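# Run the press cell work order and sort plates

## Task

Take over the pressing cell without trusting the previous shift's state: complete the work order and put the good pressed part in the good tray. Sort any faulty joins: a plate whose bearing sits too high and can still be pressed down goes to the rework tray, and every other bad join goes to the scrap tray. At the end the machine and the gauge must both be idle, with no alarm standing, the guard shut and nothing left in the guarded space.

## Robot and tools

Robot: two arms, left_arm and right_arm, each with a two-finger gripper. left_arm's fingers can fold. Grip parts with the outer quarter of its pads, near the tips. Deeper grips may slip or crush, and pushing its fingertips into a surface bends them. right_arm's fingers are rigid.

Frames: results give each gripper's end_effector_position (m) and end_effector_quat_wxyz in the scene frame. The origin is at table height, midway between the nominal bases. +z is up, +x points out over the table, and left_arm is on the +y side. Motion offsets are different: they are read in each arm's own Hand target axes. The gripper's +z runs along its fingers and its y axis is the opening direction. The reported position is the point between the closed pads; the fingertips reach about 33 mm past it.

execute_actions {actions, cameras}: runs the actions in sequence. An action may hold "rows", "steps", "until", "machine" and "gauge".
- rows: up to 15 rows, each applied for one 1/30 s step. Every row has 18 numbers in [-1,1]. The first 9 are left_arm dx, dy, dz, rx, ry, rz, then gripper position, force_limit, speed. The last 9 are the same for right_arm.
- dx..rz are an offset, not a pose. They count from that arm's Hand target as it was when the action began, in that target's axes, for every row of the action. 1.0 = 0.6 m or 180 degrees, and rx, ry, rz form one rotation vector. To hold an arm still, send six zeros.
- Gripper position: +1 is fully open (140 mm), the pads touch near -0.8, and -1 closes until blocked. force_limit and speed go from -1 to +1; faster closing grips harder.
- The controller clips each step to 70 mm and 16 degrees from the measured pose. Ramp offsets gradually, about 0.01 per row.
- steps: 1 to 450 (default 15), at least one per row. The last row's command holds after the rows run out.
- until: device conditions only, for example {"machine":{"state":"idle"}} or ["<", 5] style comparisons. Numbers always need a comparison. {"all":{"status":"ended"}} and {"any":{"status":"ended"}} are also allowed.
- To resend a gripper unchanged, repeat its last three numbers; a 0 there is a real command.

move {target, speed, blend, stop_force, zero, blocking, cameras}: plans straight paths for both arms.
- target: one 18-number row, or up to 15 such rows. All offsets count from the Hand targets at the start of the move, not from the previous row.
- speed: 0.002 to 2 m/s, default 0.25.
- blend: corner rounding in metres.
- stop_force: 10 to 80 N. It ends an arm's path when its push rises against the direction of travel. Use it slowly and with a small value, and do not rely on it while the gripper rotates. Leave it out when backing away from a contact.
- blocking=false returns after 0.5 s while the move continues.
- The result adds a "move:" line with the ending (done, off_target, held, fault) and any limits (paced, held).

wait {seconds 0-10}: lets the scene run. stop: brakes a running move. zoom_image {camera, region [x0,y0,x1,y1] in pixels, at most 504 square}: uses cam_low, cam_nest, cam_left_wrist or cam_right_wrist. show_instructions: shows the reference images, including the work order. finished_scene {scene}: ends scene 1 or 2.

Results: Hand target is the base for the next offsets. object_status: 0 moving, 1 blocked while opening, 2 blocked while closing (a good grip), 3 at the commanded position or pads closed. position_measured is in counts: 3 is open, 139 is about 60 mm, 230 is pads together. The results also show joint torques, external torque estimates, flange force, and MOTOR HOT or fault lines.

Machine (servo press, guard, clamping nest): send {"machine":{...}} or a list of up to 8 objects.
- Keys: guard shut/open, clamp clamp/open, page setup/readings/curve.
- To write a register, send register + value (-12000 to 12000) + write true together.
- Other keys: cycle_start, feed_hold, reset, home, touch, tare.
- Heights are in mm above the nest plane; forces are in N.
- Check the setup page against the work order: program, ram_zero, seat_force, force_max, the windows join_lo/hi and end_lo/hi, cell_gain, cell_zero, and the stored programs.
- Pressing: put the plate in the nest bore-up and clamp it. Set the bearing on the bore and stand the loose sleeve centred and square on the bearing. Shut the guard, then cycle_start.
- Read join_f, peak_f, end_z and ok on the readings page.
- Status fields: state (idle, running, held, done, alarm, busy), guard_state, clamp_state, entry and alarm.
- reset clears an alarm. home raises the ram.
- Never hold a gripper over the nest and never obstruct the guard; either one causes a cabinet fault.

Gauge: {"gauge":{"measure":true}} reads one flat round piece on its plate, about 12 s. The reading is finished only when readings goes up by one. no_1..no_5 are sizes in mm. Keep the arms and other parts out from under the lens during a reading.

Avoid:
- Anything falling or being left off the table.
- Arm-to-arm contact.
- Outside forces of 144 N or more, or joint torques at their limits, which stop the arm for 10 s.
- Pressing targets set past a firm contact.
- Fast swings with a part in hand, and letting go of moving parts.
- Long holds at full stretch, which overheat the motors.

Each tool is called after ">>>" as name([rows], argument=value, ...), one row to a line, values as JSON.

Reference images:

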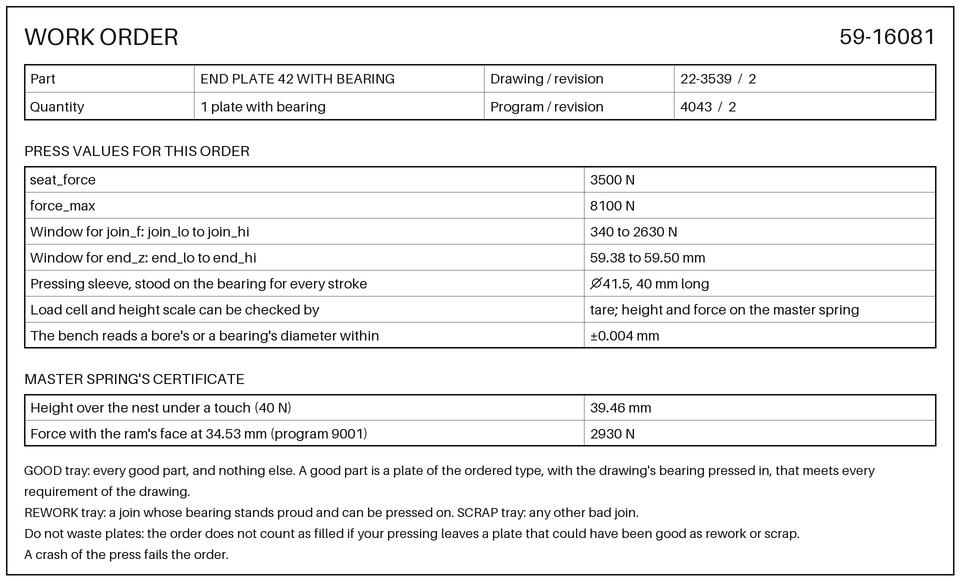

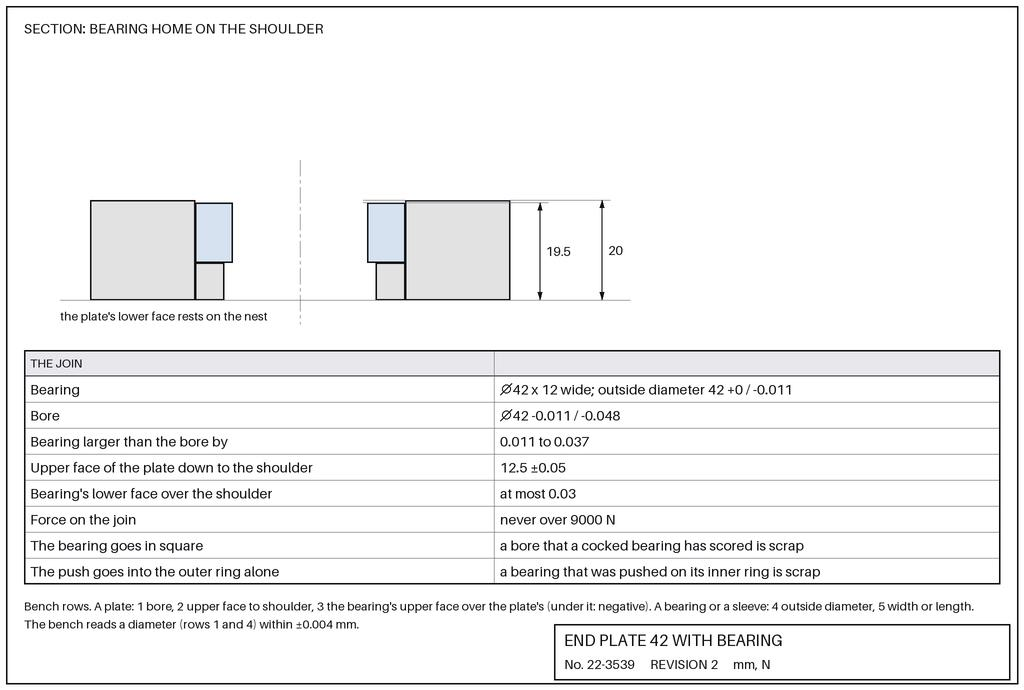

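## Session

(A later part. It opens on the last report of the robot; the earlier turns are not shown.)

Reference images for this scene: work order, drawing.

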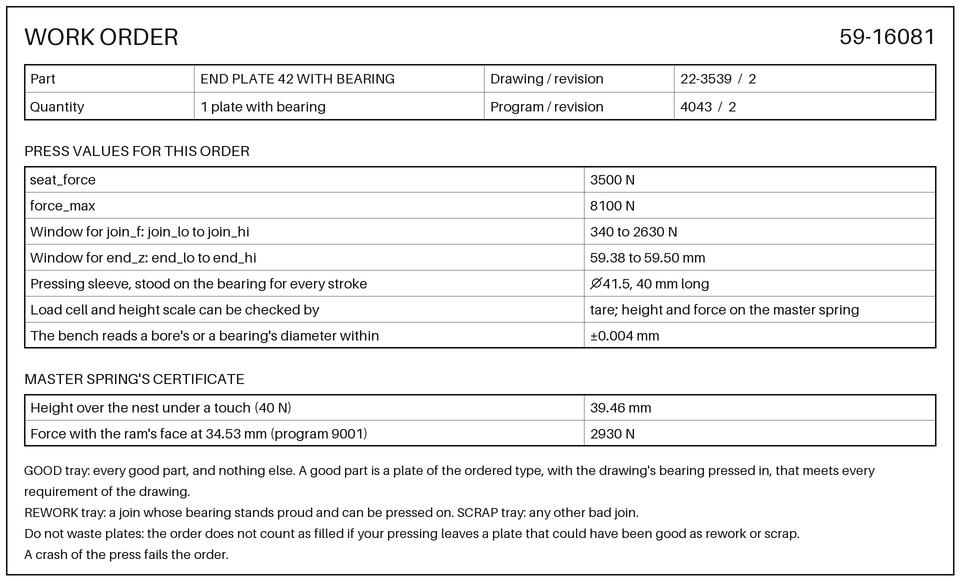

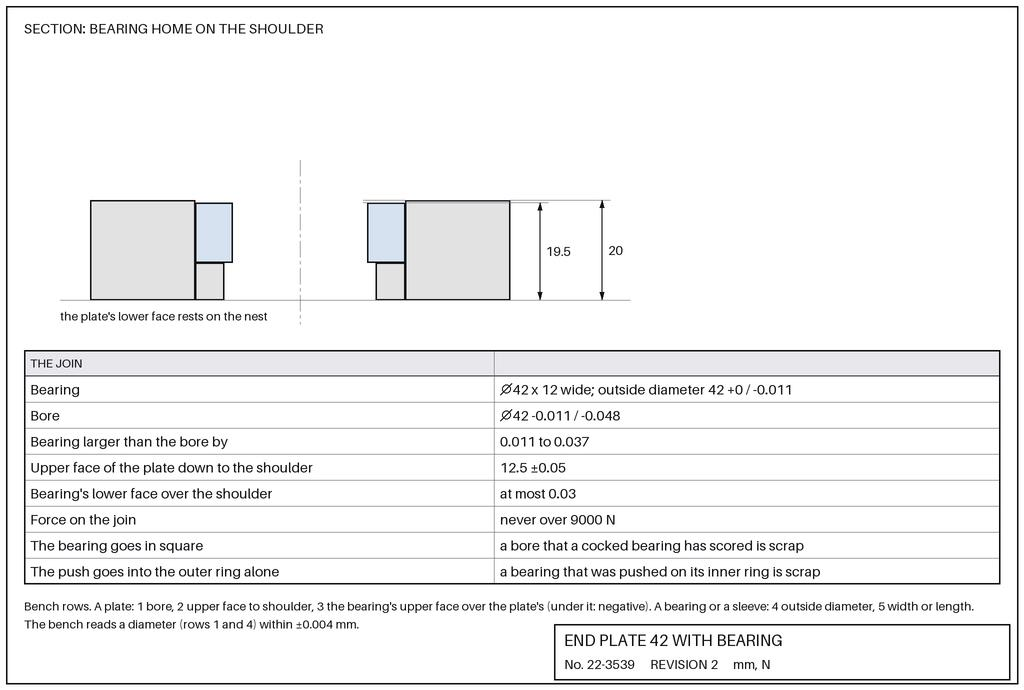

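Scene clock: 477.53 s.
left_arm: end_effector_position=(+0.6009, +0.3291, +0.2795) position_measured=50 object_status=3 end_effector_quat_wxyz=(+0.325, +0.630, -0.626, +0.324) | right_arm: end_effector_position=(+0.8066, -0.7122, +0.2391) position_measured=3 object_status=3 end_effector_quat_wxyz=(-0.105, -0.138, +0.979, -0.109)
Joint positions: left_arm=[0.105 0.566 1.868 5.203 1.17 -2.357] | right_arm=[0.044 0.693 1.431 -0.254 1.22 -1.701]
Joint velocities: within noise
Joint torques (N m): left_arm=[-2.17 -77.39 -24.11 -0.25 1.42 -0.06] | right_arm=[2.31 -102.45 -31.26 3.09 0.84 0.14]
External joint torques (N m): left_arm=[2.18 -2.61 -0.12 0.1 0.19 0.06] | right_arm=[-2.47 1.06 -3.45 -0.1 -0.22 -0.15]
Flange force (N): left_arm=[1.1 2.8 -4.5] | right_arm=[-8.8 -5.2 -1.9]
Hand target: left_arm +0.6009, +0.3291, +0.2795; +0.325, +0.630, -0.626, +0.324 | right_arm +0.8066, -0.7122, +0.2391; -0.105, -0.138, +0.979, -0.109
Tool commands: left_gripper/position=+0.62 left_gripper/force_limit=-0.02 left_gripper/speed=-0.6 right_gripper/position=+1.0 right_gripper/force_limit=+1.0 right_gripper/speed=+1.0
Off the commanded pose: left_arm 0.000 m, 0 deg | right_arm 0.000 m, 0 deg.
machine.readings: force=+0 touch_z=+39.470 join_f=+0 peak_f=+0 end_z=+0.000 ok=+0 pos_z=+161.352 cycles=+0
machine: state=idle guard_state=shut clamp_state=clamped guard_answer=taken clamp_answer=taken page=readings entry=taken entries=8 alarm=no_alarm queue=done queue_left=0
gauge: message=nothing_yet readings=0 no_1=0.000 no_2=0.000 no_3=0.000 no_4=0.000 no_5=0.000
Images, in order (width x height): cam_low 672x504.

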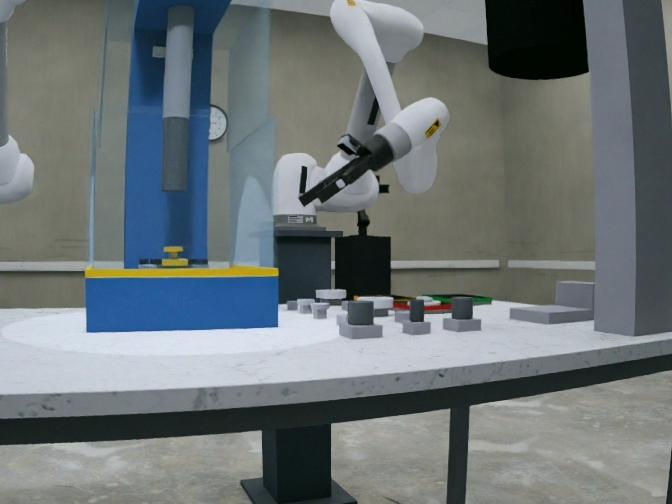

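>>> execute_actions([
  {"machine":{"cycle_start":true,"page":"setup"},"steps":20},
  {"machine":{"page":"readings"},"steps":430,"until":{"machine":{"state":["!=","running"]}}},
], cameras=[])

>>> execute_actions([
  {"steps":450,"until":{"machine":{"state":["!=","running"]}}},
  {"machine":{"page":"curve"},"steps":3},
], cameras=[])

Scene clock: 493.80 s.
left_arm: end_effector_position=(+0.6009, +0.3291, +0.2795) position_measured=50 object_status=3 end_effector_quat_wxyz=(+0.325, +0.630, -0.626, +0.324) | right_arm: end_effector_position=(+0.8066, -0.7122, +0.2391) position_measured=3 object_status=3 end_effector_quat_wxyz=(-0.105, -0.138, +0.979, -0.109)
Joint positions: left_arm=[0.105 0.566 1.868 5.203 1.17 -2.357] | right_arm=[0.044 0.693 1.431 -0.254 1.22 -1.701]
Joint velocities: within noise
Joint torques (N m): left_arm=[-1.91 -76.99 -24 -0.27 1.47 -0.06] | right_arm=[2.34 -102.34 -31.26 3.09 0.89 0.13]
External joint torques (N m): left_arm=[1.92 -2.93 -0.11 0.13 0.15 0.06] | right_arm=[-2.13 1.05 -3.44 -0.08 -0.28 -0.13]
External joint torques at the end of the 1st action: left_arm=[2.22 -1.85 -0.15 0.07 0.16 0.09] | right_arm=[-2.04 0.68 -3.42 -0.11 -0.26 -0.19]
Flange force (N): left_arm=[1.6 3.2 -4.4] | right_arm=[-8.8 -4.8 -1.9]
Flange force at the end of the 1st action (N): left_arm=[0.1 2.0 -4.0] | right_arm=[-8.2 -4.7 -2.1]
Hand target: left_arm +0.6009, +0.3291, +0.2795; +0.325, +0.630, -0.626, +0.324 | right_arm +0.8066, -0.7122, +0.2391; -0.105, -0.138, +0.979, -0.109
Tool commands: left_gripper/position=+0.62 left_gripper/force_limit=-0.02 left_gripper/speed=-0.6 right_gripper/position=+1.0 right_gripper/force_limit=+1.0 right_gripper/speed=+1.0
Off the commanded pose: left_arm 0.000 m, 0 deg | right_arm 0.000 m, 0 deg.
machine.readings: force=+0 touch_z=+39.470 join_f=+2750 peak_f=+2933 end_z=+34.528 ok=+0 pos_z=+161.352 cycles=+1
machine: state=done guard_state=shut clamp_state=clamped guard_answer=taken clamp_answer=taken page=readings entry=taken entries=9 alarm=no_alarm queue=done queue_left=0
gauge: message=nothing_yet readings=0 no_1=0.000 no_2=0.000 no_3=0.000 no_4=0.000 no_5=0.000
No camera images: "cameras" was empty.

Scene clock: 494.13 s.
left_arm: end_effector_position=(+0.6009, +0.3291, +0.2795) position_measured=50 object_status=3 end_effector_quat_wxyz=(+0.325, +0.630, -0.626, +0.324) | right_arm: end_effector_position=(+0.8066, -0.7122, +0.2391) position_measured=3 object_status=3 end_effector_quat_wxyz=(-0.105, -0.138, +0.979, -0.109)
Joint positions: left_arm=[0.105 0.566 1.868 5.203 1.17 -2.357] | right_arm=[0.044 0.693 1.431 -0.254 1.22 -1.701]
Joint velocities: within noise
Joint torques (N m): left_arm=[-1.8 -77.08 -24.14 -0.2 1.45 -0.06] | right_arm=[2.26 -102.59 -31.32 3.03 0.85 0.14]
External joint torques (N m): left_arm=[1.92 -3.06 -0.22 0.06 0.16 0.05] | right_arm=[-2.27 1.53 -3.32 -0.04 -0.23 -0.15]
External joint torques at the end of the 1st action: left_arm=[2.34 -2.93 0.22 0.1 0.13 0.05] | right_arm=[-2.58 1.02 -3.26 -0.05 -0.24 -0.18]
Flange force (N): left_arm=[1.8 3.1 -4.4] | right_arm=[-9.2 -5.0 -1.5]
Flange force at the end of the 1st action (N): left_arm=[1.3 3.9 -4.7] | right_arm=[-8.2 -5.2 -1.7]
Hand target: left_arm +0.6009, +0.3291, +0.2795; +0.325, +0.630, -0.626, +0.324 | right_arm +0.8066, -0.7122, +0.2391; -0.105, -0.138, +0.979, -0.109
Tool commands: left_gripper/position=+0.62 left_gripper/force_limit=-0.02 left_gripper/speed=-0.6 right_gripper/position=+1.0 right_gripper/force_limit=+1.0 right_gripper/speed=+1.0
Off the commanded pose: left_arm 0.000 m, 0 deg | right_arm 0.000 m, 0 deg.
machine.curve: curve1_z=+40.530 curve1_f=+4 curve2_z=+39.673 curve2_f=+4 curve3_z=+38.816 curve3_f=+412 curve4_z=+37.959 curve4_f=+924 curve5_z=+37.101 curve5_f=+1423 curve6_z=+36.244 curve6_f=+1938 curve7_z=+35.387 curve7_f=+2426 curve8_z=+34.530 curve8_f=+2932
machine: state=done guard_state=shut clamp_state=clamped guard_answer=taken clamp_answer=taken page=curve entry=taken entries=9 alarm=no_alarm queue=done queue_left=0
gauge: message=nothing_yet readings=0 no_1=0.000 no_2=0.000 no_3=0.000 no_4=0.000 no_5=0.000
No camera images: "cameras" was empty.

>>> execute_actions([
  {"machine":[{"register":"program","value":4043,"write":true},{"guard":"open"},{"clamp":"open","page":"setup"}],"steps":150,"until":{"machine":{"queue":"done"}}},
], cameras=[])

>>> move([
  [0.1287,0,0.288,0,0,0,0.62,-0.02,-0.6,0,0,0,0,0,0,1,1,1],
  [0.1287,0,0.571,0,0,0,0.62,-0.02,-0.6,0,0,0,0,0,0,1,1,1],
], speed=[0.25,0.15], blend=0.01, cameras=["cam_nest"])

>>> execute_actions([
  {"rows":[[0,0,0,0,0,0,-1,-0.02,-1,0,0,0,0,0,0,1,1,1]],"steps":50},
], cameras=["cam_left_wrist"])

Scene clock: 511.57 s.
left_arm: end_effector_position=(+0.6009, +0.3291, +0.2795) position_measured=50 object_status=3 end_effector_quat_wxyz=(+0.325, +0.630, -0.626, +0.324) | right_arm: end_effector_position=(+0.8066, -0.7122, +0.2391) position_measured=3 object_status=3 end_effector_quat_wxyz=(-0.105, -0.138, +0.979, -0.109)
Joint positions: left_arm=[0.105 0.566 1.868 5.203 1.17 -2.357] | right_arm=[0.044 0.693 1.431 -0.254 1.22 -1.701]
Joint velocities: within noise
Joint torques (N m): left_arm=[-2.54 -77.03 -24.12 -0.16 1.43 -0.11] | right_arm=[2.37 -102.62 -31.31 3.07 0.83 0.18]
External joint torques (N m): left_arm=[2.43 -3.05 -0.16 0.01 0.18 0.11] | right_arm=[-2.12 0.59 -3.62 -0.04 -0.21 -0.19]
Flange force (N): left_arm=[1.3 3.3 -4.9] | right_arm=[-8.5 -4.9 -2.4]
Hand target: left_arm +0.6009, +0.3291, +0.2795; +0.325, +0.630, -0.626, +0.324 | right_arm +0.8066, -0.7122, +0.2391; -0.105, -0.138, +0.979, -0.109
Tool commands: left_gripper/position=+0.62 left_gripper/force_limit=-0.02 left_gripper/speed=-0.6 right_gripper/position=+1.0 right_gripper/force_limit=+1.0 right_gripper/speed=+1.0
Off the commanded pose: left_arm 0.000 m, 0 deg | right_arm 0.000 m, 0 deg.
machine.setup: program=+4043 ram_zero=+158.648 seat_force=+3500 force_max=+8100 join_lo=+340 join_hi=+2630 end_lo=+59.380 end_hi=+59.500 cell_gain=+2.047 cell_zero=-101 program_revision=+2 program_top=+59.500 stored1_number=+4043 stored1_revision=+2 stored2_number=+5357 stored2_revision=+6 stored3_number=+7273 stored3_revision=+5 stored4_number=+1764 stored4_revision=+4 stored5_number=+9001 stored5_revision=+1
machine: state=idle guard_state=open clamp_state=open guard_answer=taken clamp_answer=taken page=setup entry=taken entries=10 alarm=no_alarm queue=done queue_left=0
gauge: message=nothing_yet readings=0 no_1=0.000 no_2=0.000 no_3=0.000 no_4=0.000 no_5=0.000
No camera images: "cameras" was empty.

Scene clock: 513.83 s.
left_arm: end_effector_position=(+0.6016, +0.0050, +0.1443) position_measured=50 object_status=3 end_effector_quat_wxyz=(+0.325, +0.630, -0.626, +0.324) | right_arm: end_effector_position=(+0.8066, -0.7122, +0.2391) position_measured=3 object_status=3 end_effector_quat_wxyz=(-0.105, -0.138, +0.979, -0.109)
Joint positions: left_arm=[-0.351 0.778 1.818 4.781 0.87 -2.264] | right_arm=[0.044 0.693 1.431 -0.254 1.22 -1.701]
Joint velocities: within noise
Joint torques (N m): left_arm=[-2.38 -89.95 -18.56 -1.02 1.62 -0.1] | right_arm=[2.61 -102.4 -31.41 3.02 0.84 0.14]
External joint torques (N m): left_arm=[2.2 -1.64 -0.33 0.07 0.12 0.1] | right_arm=[-2.42 1.18 -3.25 -0.02 -0.23 -0.15]
Flange force (N): left_arm=[-0.1 -0.4 -3.9] | right_arm=[-8.5 -5.0 -1.6]
Hand target: left_arm +0.6016, +0.0050, +0.1443; +0.325, +0.630, -0.626, +0.324 | right_arm +0.8066, -0.7122, +0.2391; -0.105, -0.138, +0.979, -0.109
Off the commanded pose: left_arm 0.000 m, 0 deg | right_arm 0.000 m, 0 deg.
machine.setup: program=+4043 ram_zero=+158.648 seat_force=+3500 force_max=+8100 join_lo=+340 join_hi=+2630 end_lo=+59.380 end_hi=+59.500 cell_gain=+2.047 cell_zero=-101 program_revision=+2 program_top=+59.500 stored1_number=+4043 stored1_revision=+2 stored2_number=+5357 stored2_revision=+6 stored3_number=+7273 stored3_revision=+5 stored4_number=+1764 stored4_revision=+4 stored5_number=+9001 stored5_revision=+1
machine: state=idle guard_state=open clamp_state=open guard_answer=taken clamp_answer=taken page=setup entry=taken entries=10 alarm=no_alarm queue=done queue_left=0
gauge: message=nothing_yet readings=0 no_1=0.000 no_2=0.000 no_3=0.000 no_4=0.000 no_5=0.000
move: done
Images, in order (width x height): cam_nest 672x504.

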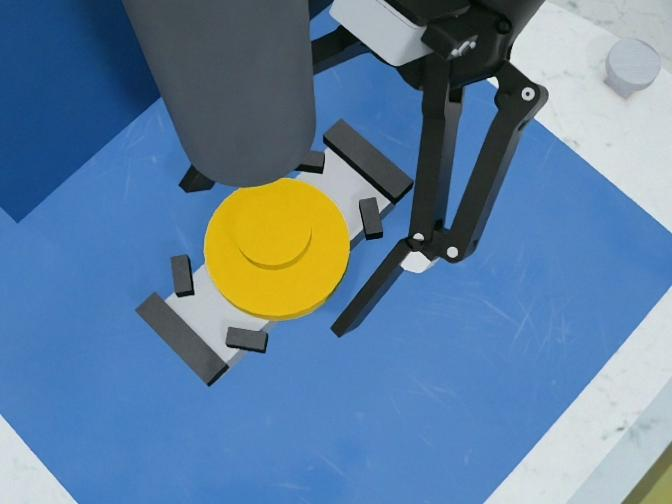

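Scene clock: 515.70 s.
left_arm: end_effector_position=(+0.6016, +0.0049, +0.1443) position_measured=103 object_status=2 end_effector_quat_wxyz=(+0.325, +0.630, -0.626, +0.324) | right_arm: end_effector_position=(+0.8066, -0.7122, +0.2391) position_measured=3 object_status=3 end_effector_quat_wxyz=(-0.105, -0.138, +0.979, -0.109)
Joint positions: left_arm=[-0.351 0.779 1.818 4.781 0.87 -2.264] | right_arm=[0.044 0.693 1.431 -0.254 1.22 -1.701]
Joint velocities: within noise
Joint torques (N m): left_arm=[-7.14 -83.69 -19.89 -1.47 0.37 -0.06] | right_arm=[2.46 -102.37 -31.43 3.1 0.85 0.16]
External joint torques (N m): left_arm=[7.21 -8.11 0.98 0.52 1.38 0.06] | right_arm=[-2.36 0.62 -3.38 -0.09 -0.23 -0.17]
Flange force (N): left_arm=[2.2 4.0 -18.0] | right_arm=[-8.0 -5.0 -2.1]
Hand target: left_arm +0.6016, +0.0050, +0.1443; +0.325, +0.630, -0.626, +0.324 | right_arm +0.8066, -0.7122, +0.2391; -0.105, -0.138, +0.979, -0.109
Off the commanded pose: left_arm 0.000 m, 0 deg | right_arm 0.000 m, 0 deg.
machine.setup: program=+4043 ram_zero=+158.648 seat_force=+3500 force_max=+8100 join_lo=+340 join_hi=+2630 end_lo=+59.380 end_hi=+59.500 cell_gain=+2.047 cell_zero=-101 program_revision=+2 program_top=+59.500 stored1_number=+4043 stored1_revision=+2 stored2_number=+5357 stored2_revision=+6 stored3_number=+7273 stored3_revision=+5 stored4_number=+1764 stored4_revision=+4 stored5_number=+9001 stored5_revision=+1
machine: state=idle guard_state=open clamp_state=open guard_answer=taken clamp_answer=taken page=setup entry=taken entries=10 alarm=no_alarm queue=done queue_left=0
gauge: message=nothing_yet readings=0 no_1=0.000 no_2=0.000 no_3=0.000 no_4=0.000 no_5=0.000
camera_calibration:
cam_left_wrist: T_world_to_cam=[[-0.999832, -0.0161303, 0.00871834, 0.607833], [-0.0182502, 0.829635, -0.558008, 0.0897112], [0.00176779, -0.558074, -0.82979, 0.264708], [0, 0, 0, 1]] pos_world=[0.6089, 0.0831036, 0.264412]
Images, in order (width x height): cam_left_wrist 672x504.

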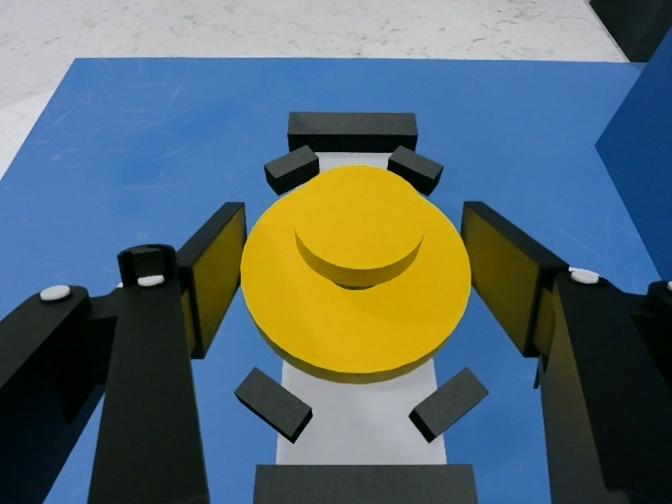

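>>> move([
  [0.0655,0,-0.0459,0,0,0,-1,-0.02,-1,0,0,0,0,0,0,1,1,1],
  [-0.013,0,-0.2452,0,0,0,-1,-0.02,-1,0,0,0,0,0,0,1,1,1],
  [-0.1287,0,-0.571,0,0,0,-1,-0.02,-1,0,0,0,0,0,0,1,1,1],
], speed=[0.08,0.18,0.25], blend=0.02, cameras=[])

>>> move([
  [-0.234,-0.2498,-0.2835,0.4095,0,-0.287,-1,-0.02,-1,0,0,0,0,0,0,1,1,1],
], speed=0.3, cameras=[])

>>> move([
  [-0.1345,0.137,0.196,0,0,0,-1,-0.02,-1,0,0,0,0,0,0,1,1,1],
  [-0.230,0.137,0.2629,0,0,0,-1,-0.02,-1,0,0,0,0,0,0,1,1,1],
], speed=[0.25,0.12], cameras=["cam_left_wrist"])

Scene clock: 533.47 s.
left_arm: end_effector_position=(+0.6009, +0.3290, +0.2796) position_measured=103 object_status=2 end_effector_quat_wxyz=(+0.325, +0.630, -0.626, +0.324) | right_arm: end_effector_position=(+0.8066, -0.7122, +0.2391) position_measured=3 object_status=3 end_effector_quat_wxyz=(-0.105, -0.138, +0.979, -0.109)
Joint positions: left_arm=[0.105 0.566 1.868 5.203 1.17 -2.357] | right_arm=[0.044 0.693 1.431 -0.254 1.22 -1.701]
Joint velocities: within noise
Joint torques (N m): left_arm=[-2.48 -81.32 -26.07 -1.35 2.66 -0.12] | right_arm=[2.33 -102.49 -31.43 3.06 0.84 0.14]
External joint torques (N m): left_arm=[2.57 1.27 1.71 1.2 -1.05 0.12] | right_arm=[-2.49 2.23 -2.98 -0.08 -0.23 -0.15]
Flange force (N): left_arm=[-4.1 2.7 -1.6] | right_arm=[-9.5 -5.1 -0.7]
Hand target: left_arm +0.6009, +0.3291, +0.2795; +0.325, +0.630, -0.626, +0.324 | right_arm +0.8066, -0.7122, +0.2391; -0.105, -0.138, +0.979, -0.109
Off the commanded pose: left_arm 0.000 m, 0 deg | right_arm 0.000 m, 0 deg.
machine.setup: program=+4043 ram_zero=+158.648 seat_force=+3500 force_max=+8100 join_lo=+340 join_hi=+2630 end_lo=+59.380 end_hi=+59.500 cell_gain=+2.047 cell_zero=-101 program_revision=+2 program_top=+59.500 stored1_number=+4043 stored1_revision=+2 stored2_number=+5357 stored2_revision=+6 stored3_number=+7273 stored3_revision=+5 stored4_number=+1764 stored4_revision=+4 stored5_number=+9001 stored5_revision=+1
machine: state=idle guard_state=open clamp_state=open guard_answer=taken clamp_answer=taken page=setup entry=taken entries=10 alarm=no_alarm queue=done queue_left=0
gauge: message=nothing_yet readings=0 no_1=0.000 no_2=0.000 no_3=0.000 no_4=0.000 no_5=0.000
move: done
No camera images: "cameras" was empty.

Scene clock: 536.77 s.
left_arm: end_effector_position=(+0.7498, +0.5496, +0.2627) position_measured=103 object_status=2 end_effector_quat_wxyz=(-0.004, +0.888, +0.001, +0.459) | right_arm: end_effector_position=(+0.8066, -0.7122, +0.2391) position_measured=3 object_status=3 end_effector_quat_wxyz=(-0.105, -0.138, +0.979, -0.109)
Joint positions: left_arm=[0.032 0.456 2.129 3.167 0.398 -1.58] | right_arm=[0.044 0.693 1.431 -0.254 1.22 -1.701]
Joint velocities: within noise
Joint torques (N m): left_arm=[-2.07 -72.45 -27.93 -2.37 3.76 -0.06] | right_arm=[2.02 -102.47 -31.54 3.01 0.83 0.18]
External joint torques (N m): left_arm=[2.06 2.16 3.6 0.09 -1.48 0.06] | right_arm=[-1.97 1.83 -2.96 -0.02 -0.21 -0.19]
Flange force (N): left_arm=[-3.4 -3.5 -1.8] | right_arm=[-9.0 -4.5 -1.1]
Hand target: left_arm +0.7498, +0.5496, +0.2627; -0.004, +0.888, +0.001, +0.459 | right_arm +0.8066, -0.7122, +0.2391; -0.105, -0.138, +0.979, -0.109
Off the commanded pose: left_arm 0.000 m, 0 deg | right_arm 0.000 m, 0 deg.
machine.setup: program=+4043 ram_zero=+158.648 seat_force=+3500 force_max=+8100 join_lo=+340 join_hi=+2630 end_lo=+59.380 end_hi=+59.500 cell_gain=+2.047 cell_zero=-101 program_revision=+2 program_top=+59.500 stored1_number=+4043 stored1_revision=+2 stored2_number=+5357 stored2_revision=+6 stored3_number=+7273 stored3_revision=+5 stored4_number=+1764 stored4_revision=+4 stored5_number=+9001 stored5_revision=+1
machine: state=idle guard_state=open clamp_state=open guard_answer=taken clamp_answer=taken page=setup entry=taken entries=10 alarm=no_alarm queue=done queue_left=0
gauge: message=nothing_yet readings=0 no_1=0.000 no_2=0.000 no_3=0.000 no_4=0.000 no_5=0.000
move: done
No camera images: "cameras" was empty.

Scene clock: 538.43 s.
left_arm: end_effector_position=(+0.7992, +0.4688, +0.0585) position_measured=103 object_status=2 end_effector_quat_wxyz=(-0.004, +0.888, +0.001, +0.459) | right_arm: end_effector_position=(+0.8066, -0.7122, +0.2391) position_measured=3 object_status=3 end_effector_quat_wxyz=(-0.105, -0.138, +0.979, -0.109)
Joint positions: left_arm=[-0.1 0.839 2.021 2.984 0.675 -1.51] | right_arm=[0.044 0.693 1.431 -0.254 1.22 -1.701]
Joint velocities: within noise
Joint torques (N m): left_arm=[-2.39 -94.21 -16.7 -1.09 3.8 -0.08] | right_arm=[2.8 -102.35 -31.46 3.1 0.83 0.12]
External joint torques (N m): left_arm=[2.34 2.51 2.26 0 -1.54 0.08] | right_arm=[-2.89 0.68 -3.35 -0.1 -0.21 -0.13]
Flange force (N): left_arm=[-1.4 -3.9 0.4] | right_arm=[-7.9 -5.5 -1.9]
Hand target: left_arm +0.7991, +0.4688, +0.0584; -0.004, +0.888, +0.001, +0.459 | right_arm +0.8066, -0.7122, +0.2391; -0.105, -0.138, +0.979, -0.109
Off the commanded pose: left_arm 0.000 m, 0 deg | right_arm 0.000 m, 0 deg.
machine.setup: program=+4043 ram_zero=+158.648 seat_force=+3500 force_max=+8100 join_lo=+340 join_hi=+2630 end_lo=+59.380 end_hi=+59.500 cell_gain=+2.047 cell_zero=-101 program_revision=+2 program_top=+59.500 stored1_number=+4043 stored1_revision=+2 stored2_number=+5357 stored2_revision=+6 stored3_number=+7273 stored3_revision=+5 stored4_number=+1764 stored4_revision=+4 stored5_number=+9001 stored5_revision=+1
machine: state=idle guard_state=open clamp_state=open guard_answer=taken clamp_answer=taken page=setup entry=taken entries=10 alarm=no_alarm queue=done queue_left=0
gauge: message=nothing_yet readings=0 no_1=0.000 no_2=0.000 no_3=0.000 no_4=0.000 no_5=0.000
move: done
camera_calibration:
cam_left_wrist: T_world_to_cam=[[0.0162887, -0.999865, -0.00216757, 0.463373], [-0.829223, -0.0122974, -0.558782, 0.703479], [0.55868, 0.0108992, -0.829312, -0.259724], [0, 0, 0, 1]] pos_world=[0.720896, 0.474792, 0.178704]
Images, in order (width x height): cam_left_wrist 672x504.

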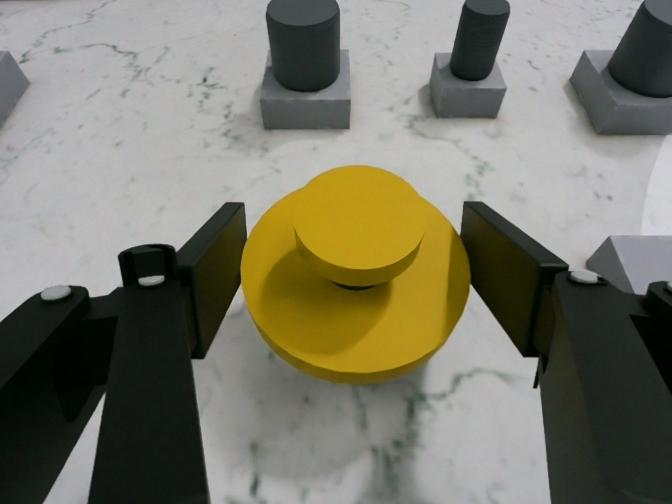

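>>> move([
  [-0.0191,0.0017,0.0141,0,0,0,-1,-0.02,-1,0,0,0,0,0,0,1,1,1],
], speed=0.02, stop_force=12, cameras=[])

>>> execute_actions([
  {"rows":[[0.001,0,-0.0007,0,0,0,-1,-0.02,-1,0,0,0,0,0,0,1,1,1]],"steps":8},
  {"rows":[[0,0,0,0,0,0,0.62,-0.02,-0.6,0,0,0,0,0,0,1,1,1]],"steps":25},
], cameras=[])

>>> move([
  [0,0,-0.17,0,0,0,0.62,-0.02,-0.6,0,0,0,0,0,0,1,1,1],
  [0.1236,-0.055,-0.3,0,0,0,0.62,-0.02,-0.6,0,0,0,0,0,0,1,1,1],
], speed=[0.15,0.25], cameras=["cam_left_wrist","cam_low"])

Scene clock: 550.60 s.
left_arm: end_effector_position=(+0.7996, +0.4680, +0.0463) position_measured=103 object_status=2 end_effector_quat_wxyz=(-0.004, +0.888, +0.001, +0.460) | right_arm: end_effector_position=(+0.8066, -0.7122, +0.2391) position_measured=3 object_status=3 end_effector_quat_wxyz=(-0.105, -0.138, +0.979, -0.109)
Joint positions: left_arm=[-0.102 0.86 2.015 2.985 0.691 -1.513] | right_arm=[0.044 0.693 1.431 -0.254 1.22 -1.701]
Joint velocities: within noise
Joint torques (N m): left_arm=[-3.18 -89.03 -12.35 -0.81 1.66 0.11] | right_arm=[2.58 -102.48 -31.36 2.98 0.87 0.17]
External joint torques (N m): left_arm=[3.21 -3.76 -1.63 -0.24 0.62 -0.11] | right_arm=[-2.53 0.83 -3.43 0.03 -0.25 -0.18]
Flange force (N): left_arm=[4.7 -4.7 -2.0] | right_arm=[-8.4 -5.3 -2.0]
Hand target: left_arm +0.7995, +0.4680, +0.0463; -0.004, +0.888, +0.001, +0.460 (not the last commanded pose) | right_arm +0.8066, -0.7122, +0.2391; -0.105, -0.138, +0.979, -0.109
Off the commanded pose: left_arm 0.002 m, 0 deg | right_arm 0.000 m, 0 deg.
machine.setup: program=+4043 ram_zero=+158.648 seat_force=+3500 force_max=+8100 join_lo=+340 join_hi=+2630 end_lo=+59.380 end_hi=+59.500 cell_gain=+2.047 cell_zero=-101 program_revision=+2 program_top=+59.500 stored1_number=+4043 stored1_revision=+2 stored2_number=+5357 stored2_revision=+6 stored3_number=+7273 stored3_revision=+5 stored4_number=+1764 stored4_revision=+4 stored5_number=+9001 stored5_revision=+1
machine: state=idle guard_state=open clamp_state=open guard_answer=taken clamp_answer=taken page=setup entry=taken entries=10 alarm=no_alarm queue=done queue_left=0
gauge: message=nothing_yet readings=0 no_1=0.000 no_2=0.000 no_3=0.000 no_4=0.000 no_5=0.000
move: contact (left_arm)
No camera images: "cameras" was empty.

Scene clock: 551.90 s.
left_arm: end_effector_position=(+0.7995, +0.4680, +0.0470) position_measured=50 object_status=3 end_effector_quat_wxyz=(-0.004, +0.888, +0.001, +0.459) | right_arm: end_effector_position=(+0.8066, -0.7122, +0.2391) position_measured=3 object_status=3 end_effector_quat_wxyz=(-0.105, -0.138, +0.979, -0.109)
Joint positions: left_arm=[-0.102 0.859 2.015 2.985 0.69 -1.513] | right_arm=[0.044 0.693 1.431 -0.254 1.22 -1.701]
Joint velocities: within noise
Joint torques (N m): left_arm=[-2.46 -90.66 -13.59 -1.02 2.08 -0.18] | right_arm=[2.07 -102.45 -31.36 3.02 0.81 0.2]
External joint torques (N m): left_arm=[2.53 -1.88 -0.29 -0.03 0.17 0.18] | right_arm=[-1.89 0.74 -3.42 -0.01 -0.19 -0.21]
External joint torques at the end of the 1st action: left_arm=[1.85 3.82 2.2 0.07 -1.6 0.08] | right_arm=[-2.04 1.73 -3.12 -0.03 -0.22 -0.22]
Flange force (N): left_arm=[2.4 -3.9 -1.7] | right_arm=[-8.4 -4.6 -2.2]
Flange force at the end of the 1st action (N): left_arm=[-2.8 -3.2 2.3] | right_arm=[-9.1 -4.7 -1.3]
Hand target: left_arm +0.7995, +0.4680, +0.0470; -0.004, +0.888, +0.001, +0.460 | right_arm +0.8066, -0.7122, +0.2391; -0.105, -0.138, +0.979, -0.109
Off the commanded pose: left_arm 0.000 m, 0 deg | right_arm 0.000 m, 0 deg.
machine.setup: program=+4043 ram_zero=+158.648 seat_force=+3500 force_max=+8100 join_lo=+340 join_hi=+2630 end_lo=+59.380 end_hi=+59.500 cell_gain=+2.047 cell_zero=-101 program_revision=+2 program_top=+59.500 stored1_number=+4043 stored1_revision=+2 stored2_number=+5357 stored2_revision=+6 stored3_number=+7273 stored3_revision=+5 stored4_number=+1764 stored4_revision=+4 stored5_number=+9001 stored5_revision=+1
machine: state=idle guard_state=open clamp_state=open guard_answer=taken clamp_answer=taken page=setup entry=taken entries=10 alarm=no_alarm queue=done queue_left=0
gauge: message=nothing_yet readings=0 no_1=0.000 no_2=0.000 no_3=0.000 no_4=0.000 no_5=0.000
No camera images: "cameras" was empty.

Scene clock: 553.50 s.
left_arm: end_effector_position=(+0.6952, +0.4996, +0.2116) position_measured=50 object_status=3 end_effector_quat_wxyz=(-0.004, +0.888, +0.001, +0.459) | right_arm: end_effector_position=(+0.8066, -0.7122, +0.2391) position_measured=3 object_status=3 end_effector_quat_wxyz=(-0.105, -0.138, +0.979, -0.109)
Joint positions: left_arm=[-0.063 0.495 2.248 3.013 0.558 -1.502] | right_arm=[0.044 0.693 1.431 -0.254 1.22 -1.701]
Joint velocities: within noise
Joint torques (N m): left_arm=[-2.65 -64.49 -18.79 -1.67 2.05 -0.18] | right_arm=[2.11 -102.57 -31.54 3 0.86 0.17]
External joint torques (N m): left_arm=[2.6 -3.81 -0.16 0.09 0.19 0.18] | right_arm=[-1.9 1.08 -3.17 0 -0.25 -0.18]
Flange force (N): left_arm=[4.2 -5.1 -6.1] | right_arm=[-8.3 -4.4 -1.7]
Hand target: left_arm +0.6953, +0.4996, +0.2118; -0.004, +0.888, +0.001, +0.460 | right_arm +0.8066, -0.7122, +0.2391; -0.105, -0.138, +0.979, -0.109
Off the commanded pose: left_arm 0.000 m, 0 deg | right_arm 0.000 m, 0 deg.
machine.setup: program=+4043 ram_zero=+158.648 seat_force=+3500 force_max=+8100 join_lo=+340 join_hi=+2630 end_lo=+59.380 end_hi=+59.500 cell_gain=+2.047 cell_zero=-101 program_revision=+2 program_top=+59.500 stored1_number=+4043 stored1_revision=+2 stored2_number=+5357 stored2_revision=+6 stored3_number=+7273 stored3_revision=+5 stored4_number=+1764 stored4_revision=+4 stored5_number=+9001 stored5_revision=+1
machine: state=idle guard_state=open clamp_state=open guard_answer=taken clamp_answer=taken page=setup entry=taken entries=10 alarm=no_alarm queue=done queue_left=0
gauge: message=nothing_yet readings=0 no_1=0.000 no_2=0.000 no_3=0.000 no_4=0.000 no_5=0.000
move: done
camera_calibration:
cam_left_wrist: T_world_to_cam=[[0.0162892, -0.999865, -0.00216383, 0.496193], [-0.829099, -0.0122975, -0.558966, 0.703153], [0.558864, 0.0108992, -0.829188, -0.0751433], [0, 0, 0, 1]] pos_world=[0.616896, 0.505592, 0.331804]
Images, in order (width x height): cam_low 672x504, cam_left_wrist 672x504.

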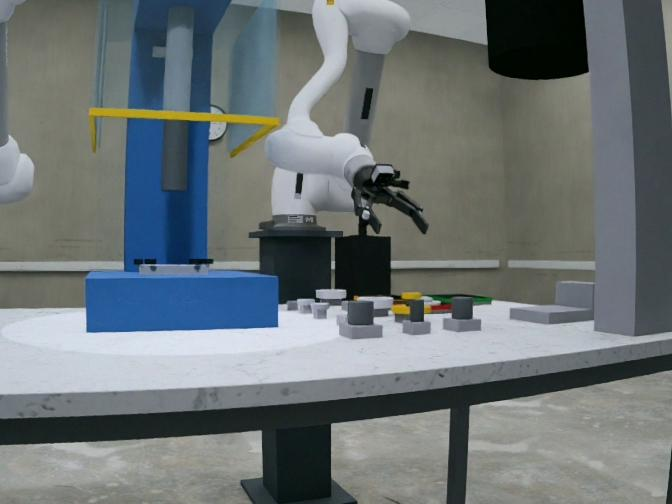

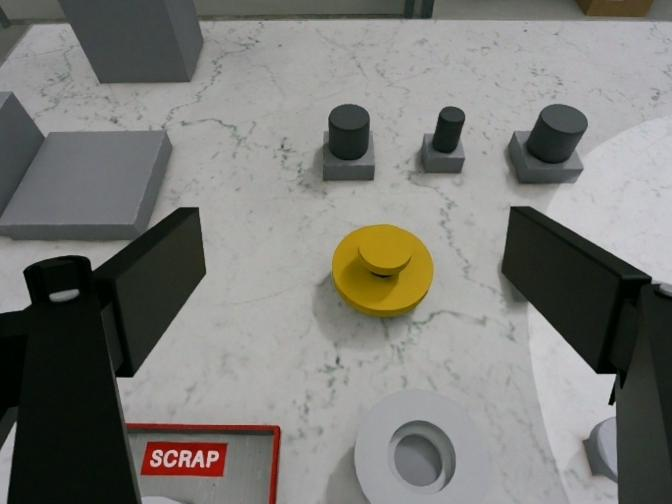

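>>> move([
  [-0.158,0.0793,0.0417,0,0,0,0.62,-0.02,-0.6,0,0,0,0,0,0,1,1,1],
], speed=0.2, cameras=["cam_left_wrist"])

Scene clock: 568.13 s.
left_arm: end_effector_position=(+0.6611, +0.4525, +0.1196) position_measured=50 object_status=3 end_effector_quat_wxyz=(-0.004, +0.888, +0.001, +0.459) | right_arm: end_effector_position=(+0.8066, -0.7122, +0.2391) position_measured=3 object_status=3 end_effector_quat_wxyz=(-0.105, -0.138, +0.979, -0.109)
Joint positions: left_arm=[-0.166 0.663 2.302 2.925 0.781 -1.517] | right_arm=[0.044 0.693 1.431 -0.254 1.22 -1.701]
Joint velocities: within noise
Joint torques (N m): left_arm=[-2.11 -72.04 -10.07 -0.73 2.15 -0.12] | right_arm=[2.47 -102.44 -31.3 3.04 0.94 0.18]
External joint torques (N m): left_arm=[2.07 -2.4 -0.32 0.08 0.1 0.12] | right_arm=[-2.47 0.25 -3.6 -0.02 -0.32 -0.18]
Flange force (N): left_arm=[4.2 -4.4 -2.5] | right_arm=[-7.8 -5.2 -2.3]
Hand target: left_arm +0.6612, +0.4524, +0.1196; -0.004, +0.888, +0.001, +0.460 | right_arm +0.8066, -0.7122, +0.2391; -0.105, -0.138, +0.979, -0.109
Off the commanded pose: left_arm 0.000 m, 0 deg | right_arm 0.000 m, 0 deg.
machine.setup: program=+4043 ram_zero=+158.648 seat_force=+3500 force_max=+8100 join_lo=+340 join_hi=+2630 end_lo=+59.380 end_hi=+59.500 cell_gain=+2.047 cell_zero=-101 program_revision=+2 program_top=+59.500 stored1_number=+4043 stored1_revision=+2 stored2_number=+5357 stored2_revision=+6 stored3_number=+7273 stored3_revision=+5 stored4_number=+1764 stored4_revision=+4 stored5_number=+9001 stored5_revision=+1
machine: state=idle guard_state=open clamp_state=open guard_answer=taken clamp_answer=taken page=setup entry=taken entries=10 alarm=no_alarm queue=done queue_left=0
gauge: message=nothing_yet readings=0 no_1=0.000 no_2=0.000 no_3=0.000 no_4=0.000 no_5=0.000
move: done
camera_calibration:
cam_left_wrist: T_world_to_cam=[[0.0163721, -0.999864, -0.00210535, 0.449295], [-0.829021, -0.0123974, -0.559081, 0.62282], [0.558978, 0.0108987, -0.829111, -0.131886], [0, 0, 0, 1]] pos_world=[0.582696, 0.458393, 0.239804]
Images, in order (width x height): cam_left_wrist 672x504.

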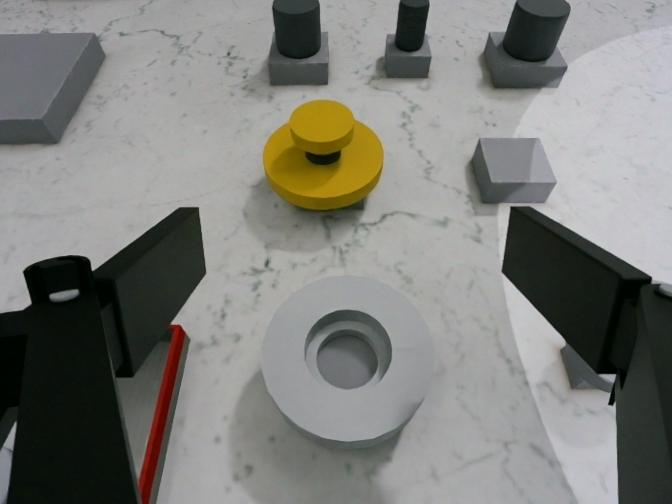

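>>> move([
  [-0.1038,-0.005,0.0581,0,0,0,0.62,-0.02,-0.6,0,0,0,0,0,0,1,1,1],
], speed=0.08, cameras=["cam_left_wrist"])

>>> execute_actions([
  {"rows":[[0,0,0,0,0,0,-1,-0.02,-1,0,0,0,0,0,0,1,1,1]],"steps":50},
], cameras=["cam_left_wrist"])

Scene clock: 579.43 s.
left_arm: end_effector_position=(+0.6536, +0.4558, +0.0487) position_measured=50 object_status=3 end_effector_quat_wxyz=(-0.004, +0.888, +0.001, +0.460) | right_arm: end_effector_position=(+0.8066, -0.7122, +0.2391) position_measured=3 object_status=3 end_effector_quat_wxyz=(-0.105, -0.138, +0.979, -0.109)
Joint positions: left_arm=[-0.162 0.813 2.289 2.954 0.916 -1.555] | right_arm=[0.044 0.693 1.431 -0.254 1.22 -1.701]
Joint velocities: within noise
Joint torques (N m): left_arm=[-2.64 -77.49 -3.72 -0.2 2.04 -0.13] | right_arm=[2.28 -102.6 -31.48 3.1 0.84 0.21]
External joint torques (N m): left_arm=[2.55 -2.51 -1.05 0.05 0.22 0.12] | right_arm=[-2.29 1.04 -3.27 -0.09 -0.22 -0.22]
Flange force (N): left_arm=[5.0 -5.3 -0.7] | right_arm=[-8.4 -5.0 -1.8]
Hand target: left_arm +0.6536, +0.4558, +0.0487; -0.004, +0.888, +0.001, +0.460 | right_arm +0.8066, -0.7122, +0.2391; -0.105, -0.138, +0.979, -0.109
Off the commanded pose: left_arm 0.000 m, 0 deg | right_arm 0.000 m, 0 deg.
machine.setup: program=+4043 ram_zero=+158.648 seat_force=+3500 force_max=+8100 join_lo=+340 join_hi=+2630 end_lo=+59.380 end_hi=+59.500 cell_gain=+2.047 cell_zero=-101 program_revision=+2 program_top=+59.500 stored1_number=+4043 stored1_revision=+2 stored2_number=+5357 stored2_revision=+6 stored3_number=+7273 stored3_revision=+5 stored4_number=+1764 stored4_revision=+4 stored5_number=+9001 stored5_revision=+1
machine: state=idle guard_state=open clamp_state=open guard_answer=taken clamp_answer=taken page=setup entry=taken entries=10 alarm=no_alarm queue=done queue_left=0
gauge: message=nothing_yet readings=0 no_1=0.000 no_2=0.000 no_3=0.000 no_4=0.000 no_5=0.000
move: done
camera_calibration:
cam_left_wrist: T_world_to_cam=[[0.0162897, -0.999865, -0.0021601, 0.452724], [-0.828976, -0.0122976, -0.55915, 0.577028], [0.559048, 0.0108991, -0.829064, -0.186618], [0, 0, 0, 1]] pos_world=[0.575296, 0.461792, 0.168904]
Images, in order (width x height): cam_left_wrist 672x504.

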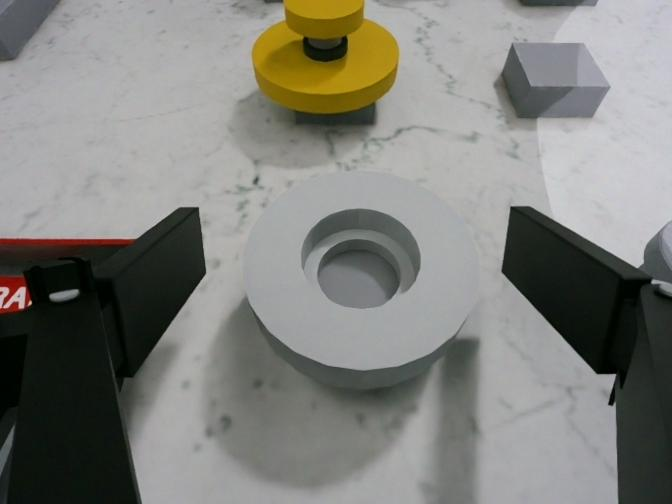

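Scene clock: 581.30 s.
left_arm: end_effector_position=(+0.6536, +0.4558, +0.0487) position_measured=103 object_status=2 end_effector_quat_wxyz=(-0.004, +0.888, +0.001, +0.460) | right_arm: end_effector_position=(+0.8066, -0.7122, +0.2391) position_measured=3 object_status=3 end_effector_quat_wxyz=(-0.105, -0.138, +0.979, -0.109)
Joint positions: left_arm=[-0.162 0.813 2.289 2.954 0.916 -1.555] | right_arm=[0.044 0.693 1.431 -0.254 1.22 -1.701]
Joint velocities: within noise
Joint torques (N m): left_arm=[-2.25 -74.08 -4.05 -0.17 0.87 0.02] | right_arm=[2.62 -102.4 -31.4 3.04 0.83 0.15]
External joint torques (N m): left_arm=[2.03 -5.91 -0.59 0.04 1.4 -0.02] | right_arm=[-2.46 1.07 -3.22 -0.04 -0.21 -0.16]
Flange force (N): left_arm=[7.6 -4.5 -6.7] | right_arm=[-8.3 -5.1 -1.7]
Hand target: left_arm +0.6536, +0.4558, +0.0487; -0.004, +0.888, +0.001, +0.460 | right_arm +0.8066, -0.7122, +0.2391; -0.105, -0.138, +0.979, -0.109
Off the commanded pose: left_arm 0.000 m, 0 deg | right_arm 0.000 m, 0 deg.
machine.setup: program=+4043 ram_zero=+158.648 seat_force=+3500 force_max=+8100 join_lo=+340 join_hi=+2630 end_lo=+59.380 end_hi=+59.500 cell_gain=+2.047 cell_zero=-101 program_revision=+2 program_top=+59.500 stored1_number=+4043 stored1_revision=+2 stored2_number=+5357 stored2_revision=+6 stored3_number=+7273 stored3_revision=+5 stored4_number=+1764 stored4_revision=+4 stored5_number=+9001 stored5_revision=+1
machine: state=idle guard_state=open clamp_state=open guard_answer=taken clamp_answer=taken page=setup entry=taken entries=10 alarm=no_alarm queue=done queue_left=0
gauge: message=nothing_yet readings=0 no_1=0.000 no_2=0.000 no_3=0.000 no_4=0.000 no_5=0.000
camera_calibration:
cam_left_wrist: T_world_to_cam=[[0.0162897, -0.999865, -0.0021601, 0.452723], [-0.828976, -0.0122976, -0.55915, 0.576972], [0.559048, 0.0108991, -0.829064, -0.186701], [0, 0, 0, 1]] pos_world=[0.575296, 0.461792, 0.168804]
Images, in order (width x height): cam_left_wrist 672x504.

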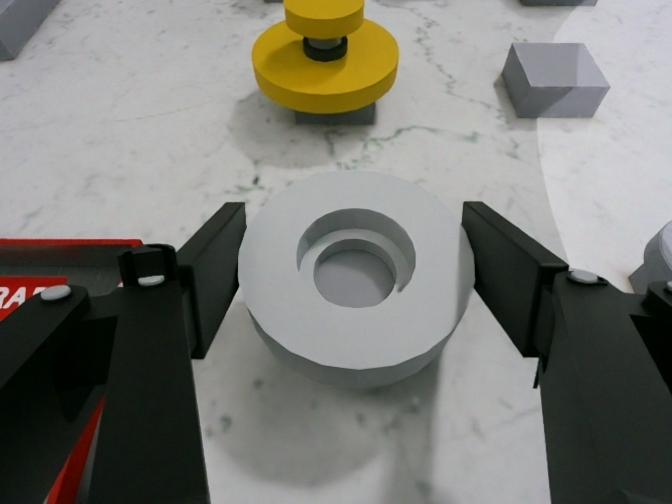

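>>> move([
  [0.1365,0,-0.0957,0,0,0,-1,-0.02,-1,0,0,0,0,0,0,1,1,1],
  [0.3807,-0.157,-0.0705,0,0,0,-1,-0.02,-1,0,0,0,0,0,0,1,1,1],
  [0.408,-0.1903,0.1138,0.2152,0,-0.1508,-1,-0.02,-1,0,0,0,0,0,0,1,1,1],
], speed=[0.08,0.25,0.25], blend=0.02, cameras=["cam_left_wrist"])

>>> move([
  [0.0237,0.0482,0.1208,0.1943,0,-0.1362,-1,-0.02,-1,0,0,0,0,0,0,1,1,1],
  [0.0165,-0.1158,0.3428,0.1943,0,-0.1362,-1,-0.02,-1,0,0,0,0,0,0,1,1,1],
], speed=0.25, blend=0.02, cameras=["cam_left_wrist"])

Scene clock: 597.60 s.
left_arm: end_effector_position=(+0.8503, +0.5699, +0.2097) position_measured=103 object_status=2 end_effector_quat_wxyz=(-0.189, +0.812, +0.356, +0.422) | right_arm: end_effector_position=(+0.8066, -0.7122, +0.2391) position_measured=3 object_status=3 end_effector_quat_wxyz=(-0.105, -0.138, +0.979, -0.109)
Joint positions: left_arm=[-0.208 0.733 1.727 1.505 0.796 -0.687] | right_arm=[0.044 0.693 1.431 -0.254 1.22 -1.701]
Joint velocities: within noise
Joint torques (N m): left_arm=[-2.16 -100.88 -32.7 1.77 1.71 -0.15] | right_arm=[2.41 -102.44 -31.17 3.03 0.82 0.19]
External joint torques (N m): left_arm=[2.08 0.42 1.87 -0.34 -0.24 0.15] | right_arm=[-2.56 0.82 -3.62 -0.03 -0.2 -0.2]
Flange force (N): left_arm=[0.3 -3.9 0.5] | right_arm=[-8.8 -5.5 -2.2]
Hand target: left_arm +0.8503, +0.5699, +0.2097; -0.189, +0.812, +0.356, +0.422 | right_arm +0.8066, -0.7122, +0.2391; -0.105, -0.138, +0.979, -0.109
Off the commanded pose: left_arm 0.000 m, 0 deg | right_arm 0.000 m, 0 deg.
machine.setup: program=+4043 ram_zero=+158.648 seat_force=+3500 force_max=+8100 join_lo=+340 join_hi=+2630 end_lo=+59.380 end_hi=+59.500 cell_gain=+2.047 cell_zero=-101 program_revision=+2 program_top=+59.500 stored1_number=+4043 stored1_revision=+2 stored2_number=+5357 stored2_revision=+6 stored3_number=+7273 stored3_revision=+5 stored4_number=+1764 stored4_revision=+4 stored5_number=+9001 stored5_revision=+1
machine: state=idle guard_state=open clamp_state=open guard_answer=taken clamp_answer=taken page=setup entry=taken entries=10 alarm=no_alarm queue=done queue_left=0
gauge: message=nothing_yet readings=0 no_1=0.000 no_2=0.000 no_3=0.000 no_4=0.000 no_5=0.000
move: done
camera_calibration:
cam_left_wrist: T_world_to_cam=[[0.745845, -0.66611, -0.00358568, -0.246319], [-0.551593, -0.614584, -0.563943, 0.939779], [0.373444, 0.422592, -0.825806, -0.241815], [0, 0, 0, 1]] pos_world=[0.792395, 0.515686, 0.329406]
Images, in order (width x height): cam_left_wrist 672x504.

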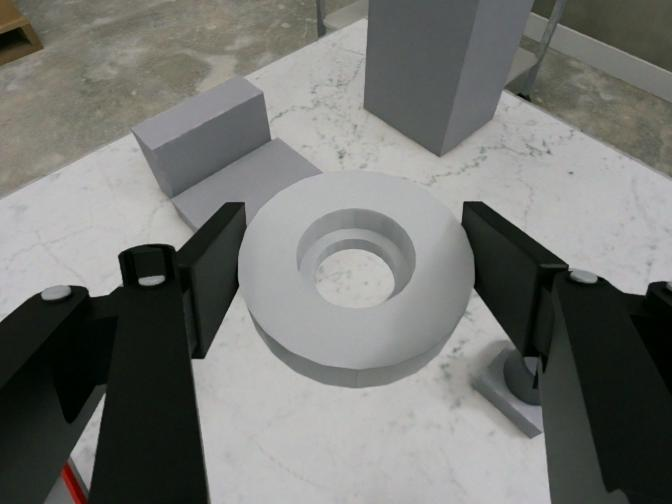

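Scene clock: 600.13 s.
left_arm: end_effector_position=(+0.9161, +0.7459, +0.1006) position_measured=103 object_status=2 end_effector_quat_wxyz=(-0.330, +0.626, +0.627, +0.326) | right_arm: end_effector_position=(+0.8066, -0.7122, +0.2391) position_measured=3 object_status=3 end_effector_quat_wxyz=(-0.105, -0.138, +0.979, -0.109)
Joint positions: left_arm=[-0.051 1.142 1.085 1.036 1.265 -0.588] | right_arm=[0.044 0.693 1.431 -0.254 1.22 -1.701]
Joint velocities: within noise
Joint torques (N m): left_arm=[-2.56 -131.27 -36.96 3.99 1.5 -0.05] | right_arm=[1.9 -102.47 -31.35 3.04 0.9 0.16]
External joint torques (N m): left_arm=[2.45 1.41 1.52 -0.43 -0.22 0.04] | right_arm=[-2.01 1.11 -3.38 -0.04 -0.29 -0.17]
Flange force (N): left_arm=[0.5 -2.7 2.7] | right_arm=[-8.8 -4.7 -1.8]
Hand target: left_arm +0.9160, +0.7459, +0.1005; -0.330, +0.626, +0.627, +0.326 | right_arm +0.8066, -0.7122, +0.2391; -0.105, -0.138, +0.979, -0.109
Off the commanded pose: left_arm 0.000 m, 0 deg | right_arm 0.000 m, 0 deg.
machine.setup: program=+4043 ram_zero=+158.648 seat_force=+3500 force_max=+8100 join_lo=+340 join_hi=+2630 end_lo=+59.380 end_hi=+59.500 cell_gain=+2.047 cell_zero=-101 program_revision=+2 program_top=+59.500 stored1_number=+4043 stored1_revision=+2 stored2_number=+5357 stored2_revision=+6 stored3_number=+7273 stored3_revision=+5 stored4_number=+1764 stored4_revision=+4 stored5_number=+9001 stored5_revision=+1
machine: state=idle guard_state=open clamp_state=open guard_answer=taken clamp_answer=taken page=setup entry=taken entries=10 alarm=no_alarm queue=done queue_left=0
gauge: message=nothing_yet readings=0 no_1=0.000 no_2=0.000 no_3=0.000 no_4=0.000 no_5=0.000
move: done
camera_calibration:
cam_left_wrist: T_world_to_cam=[[0.999864, 0.0164776, -0.000654448, -0.920718], [0.0131923, -0.823063, -0.567796, 0.661258], [-0.00989456, 0.56771, -0.823169, -0.18823], [0, 0, 0, 1]] pos_world=[0.910006, 0.666288, 0.219912]
Images, in order (width x height): cam_left_wrist 672x504.

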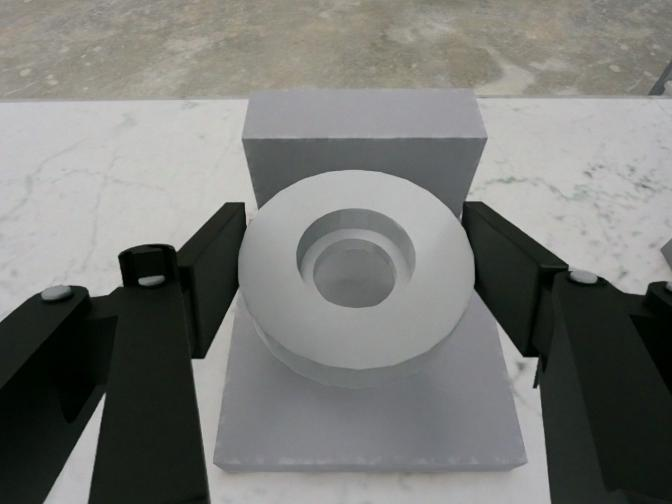

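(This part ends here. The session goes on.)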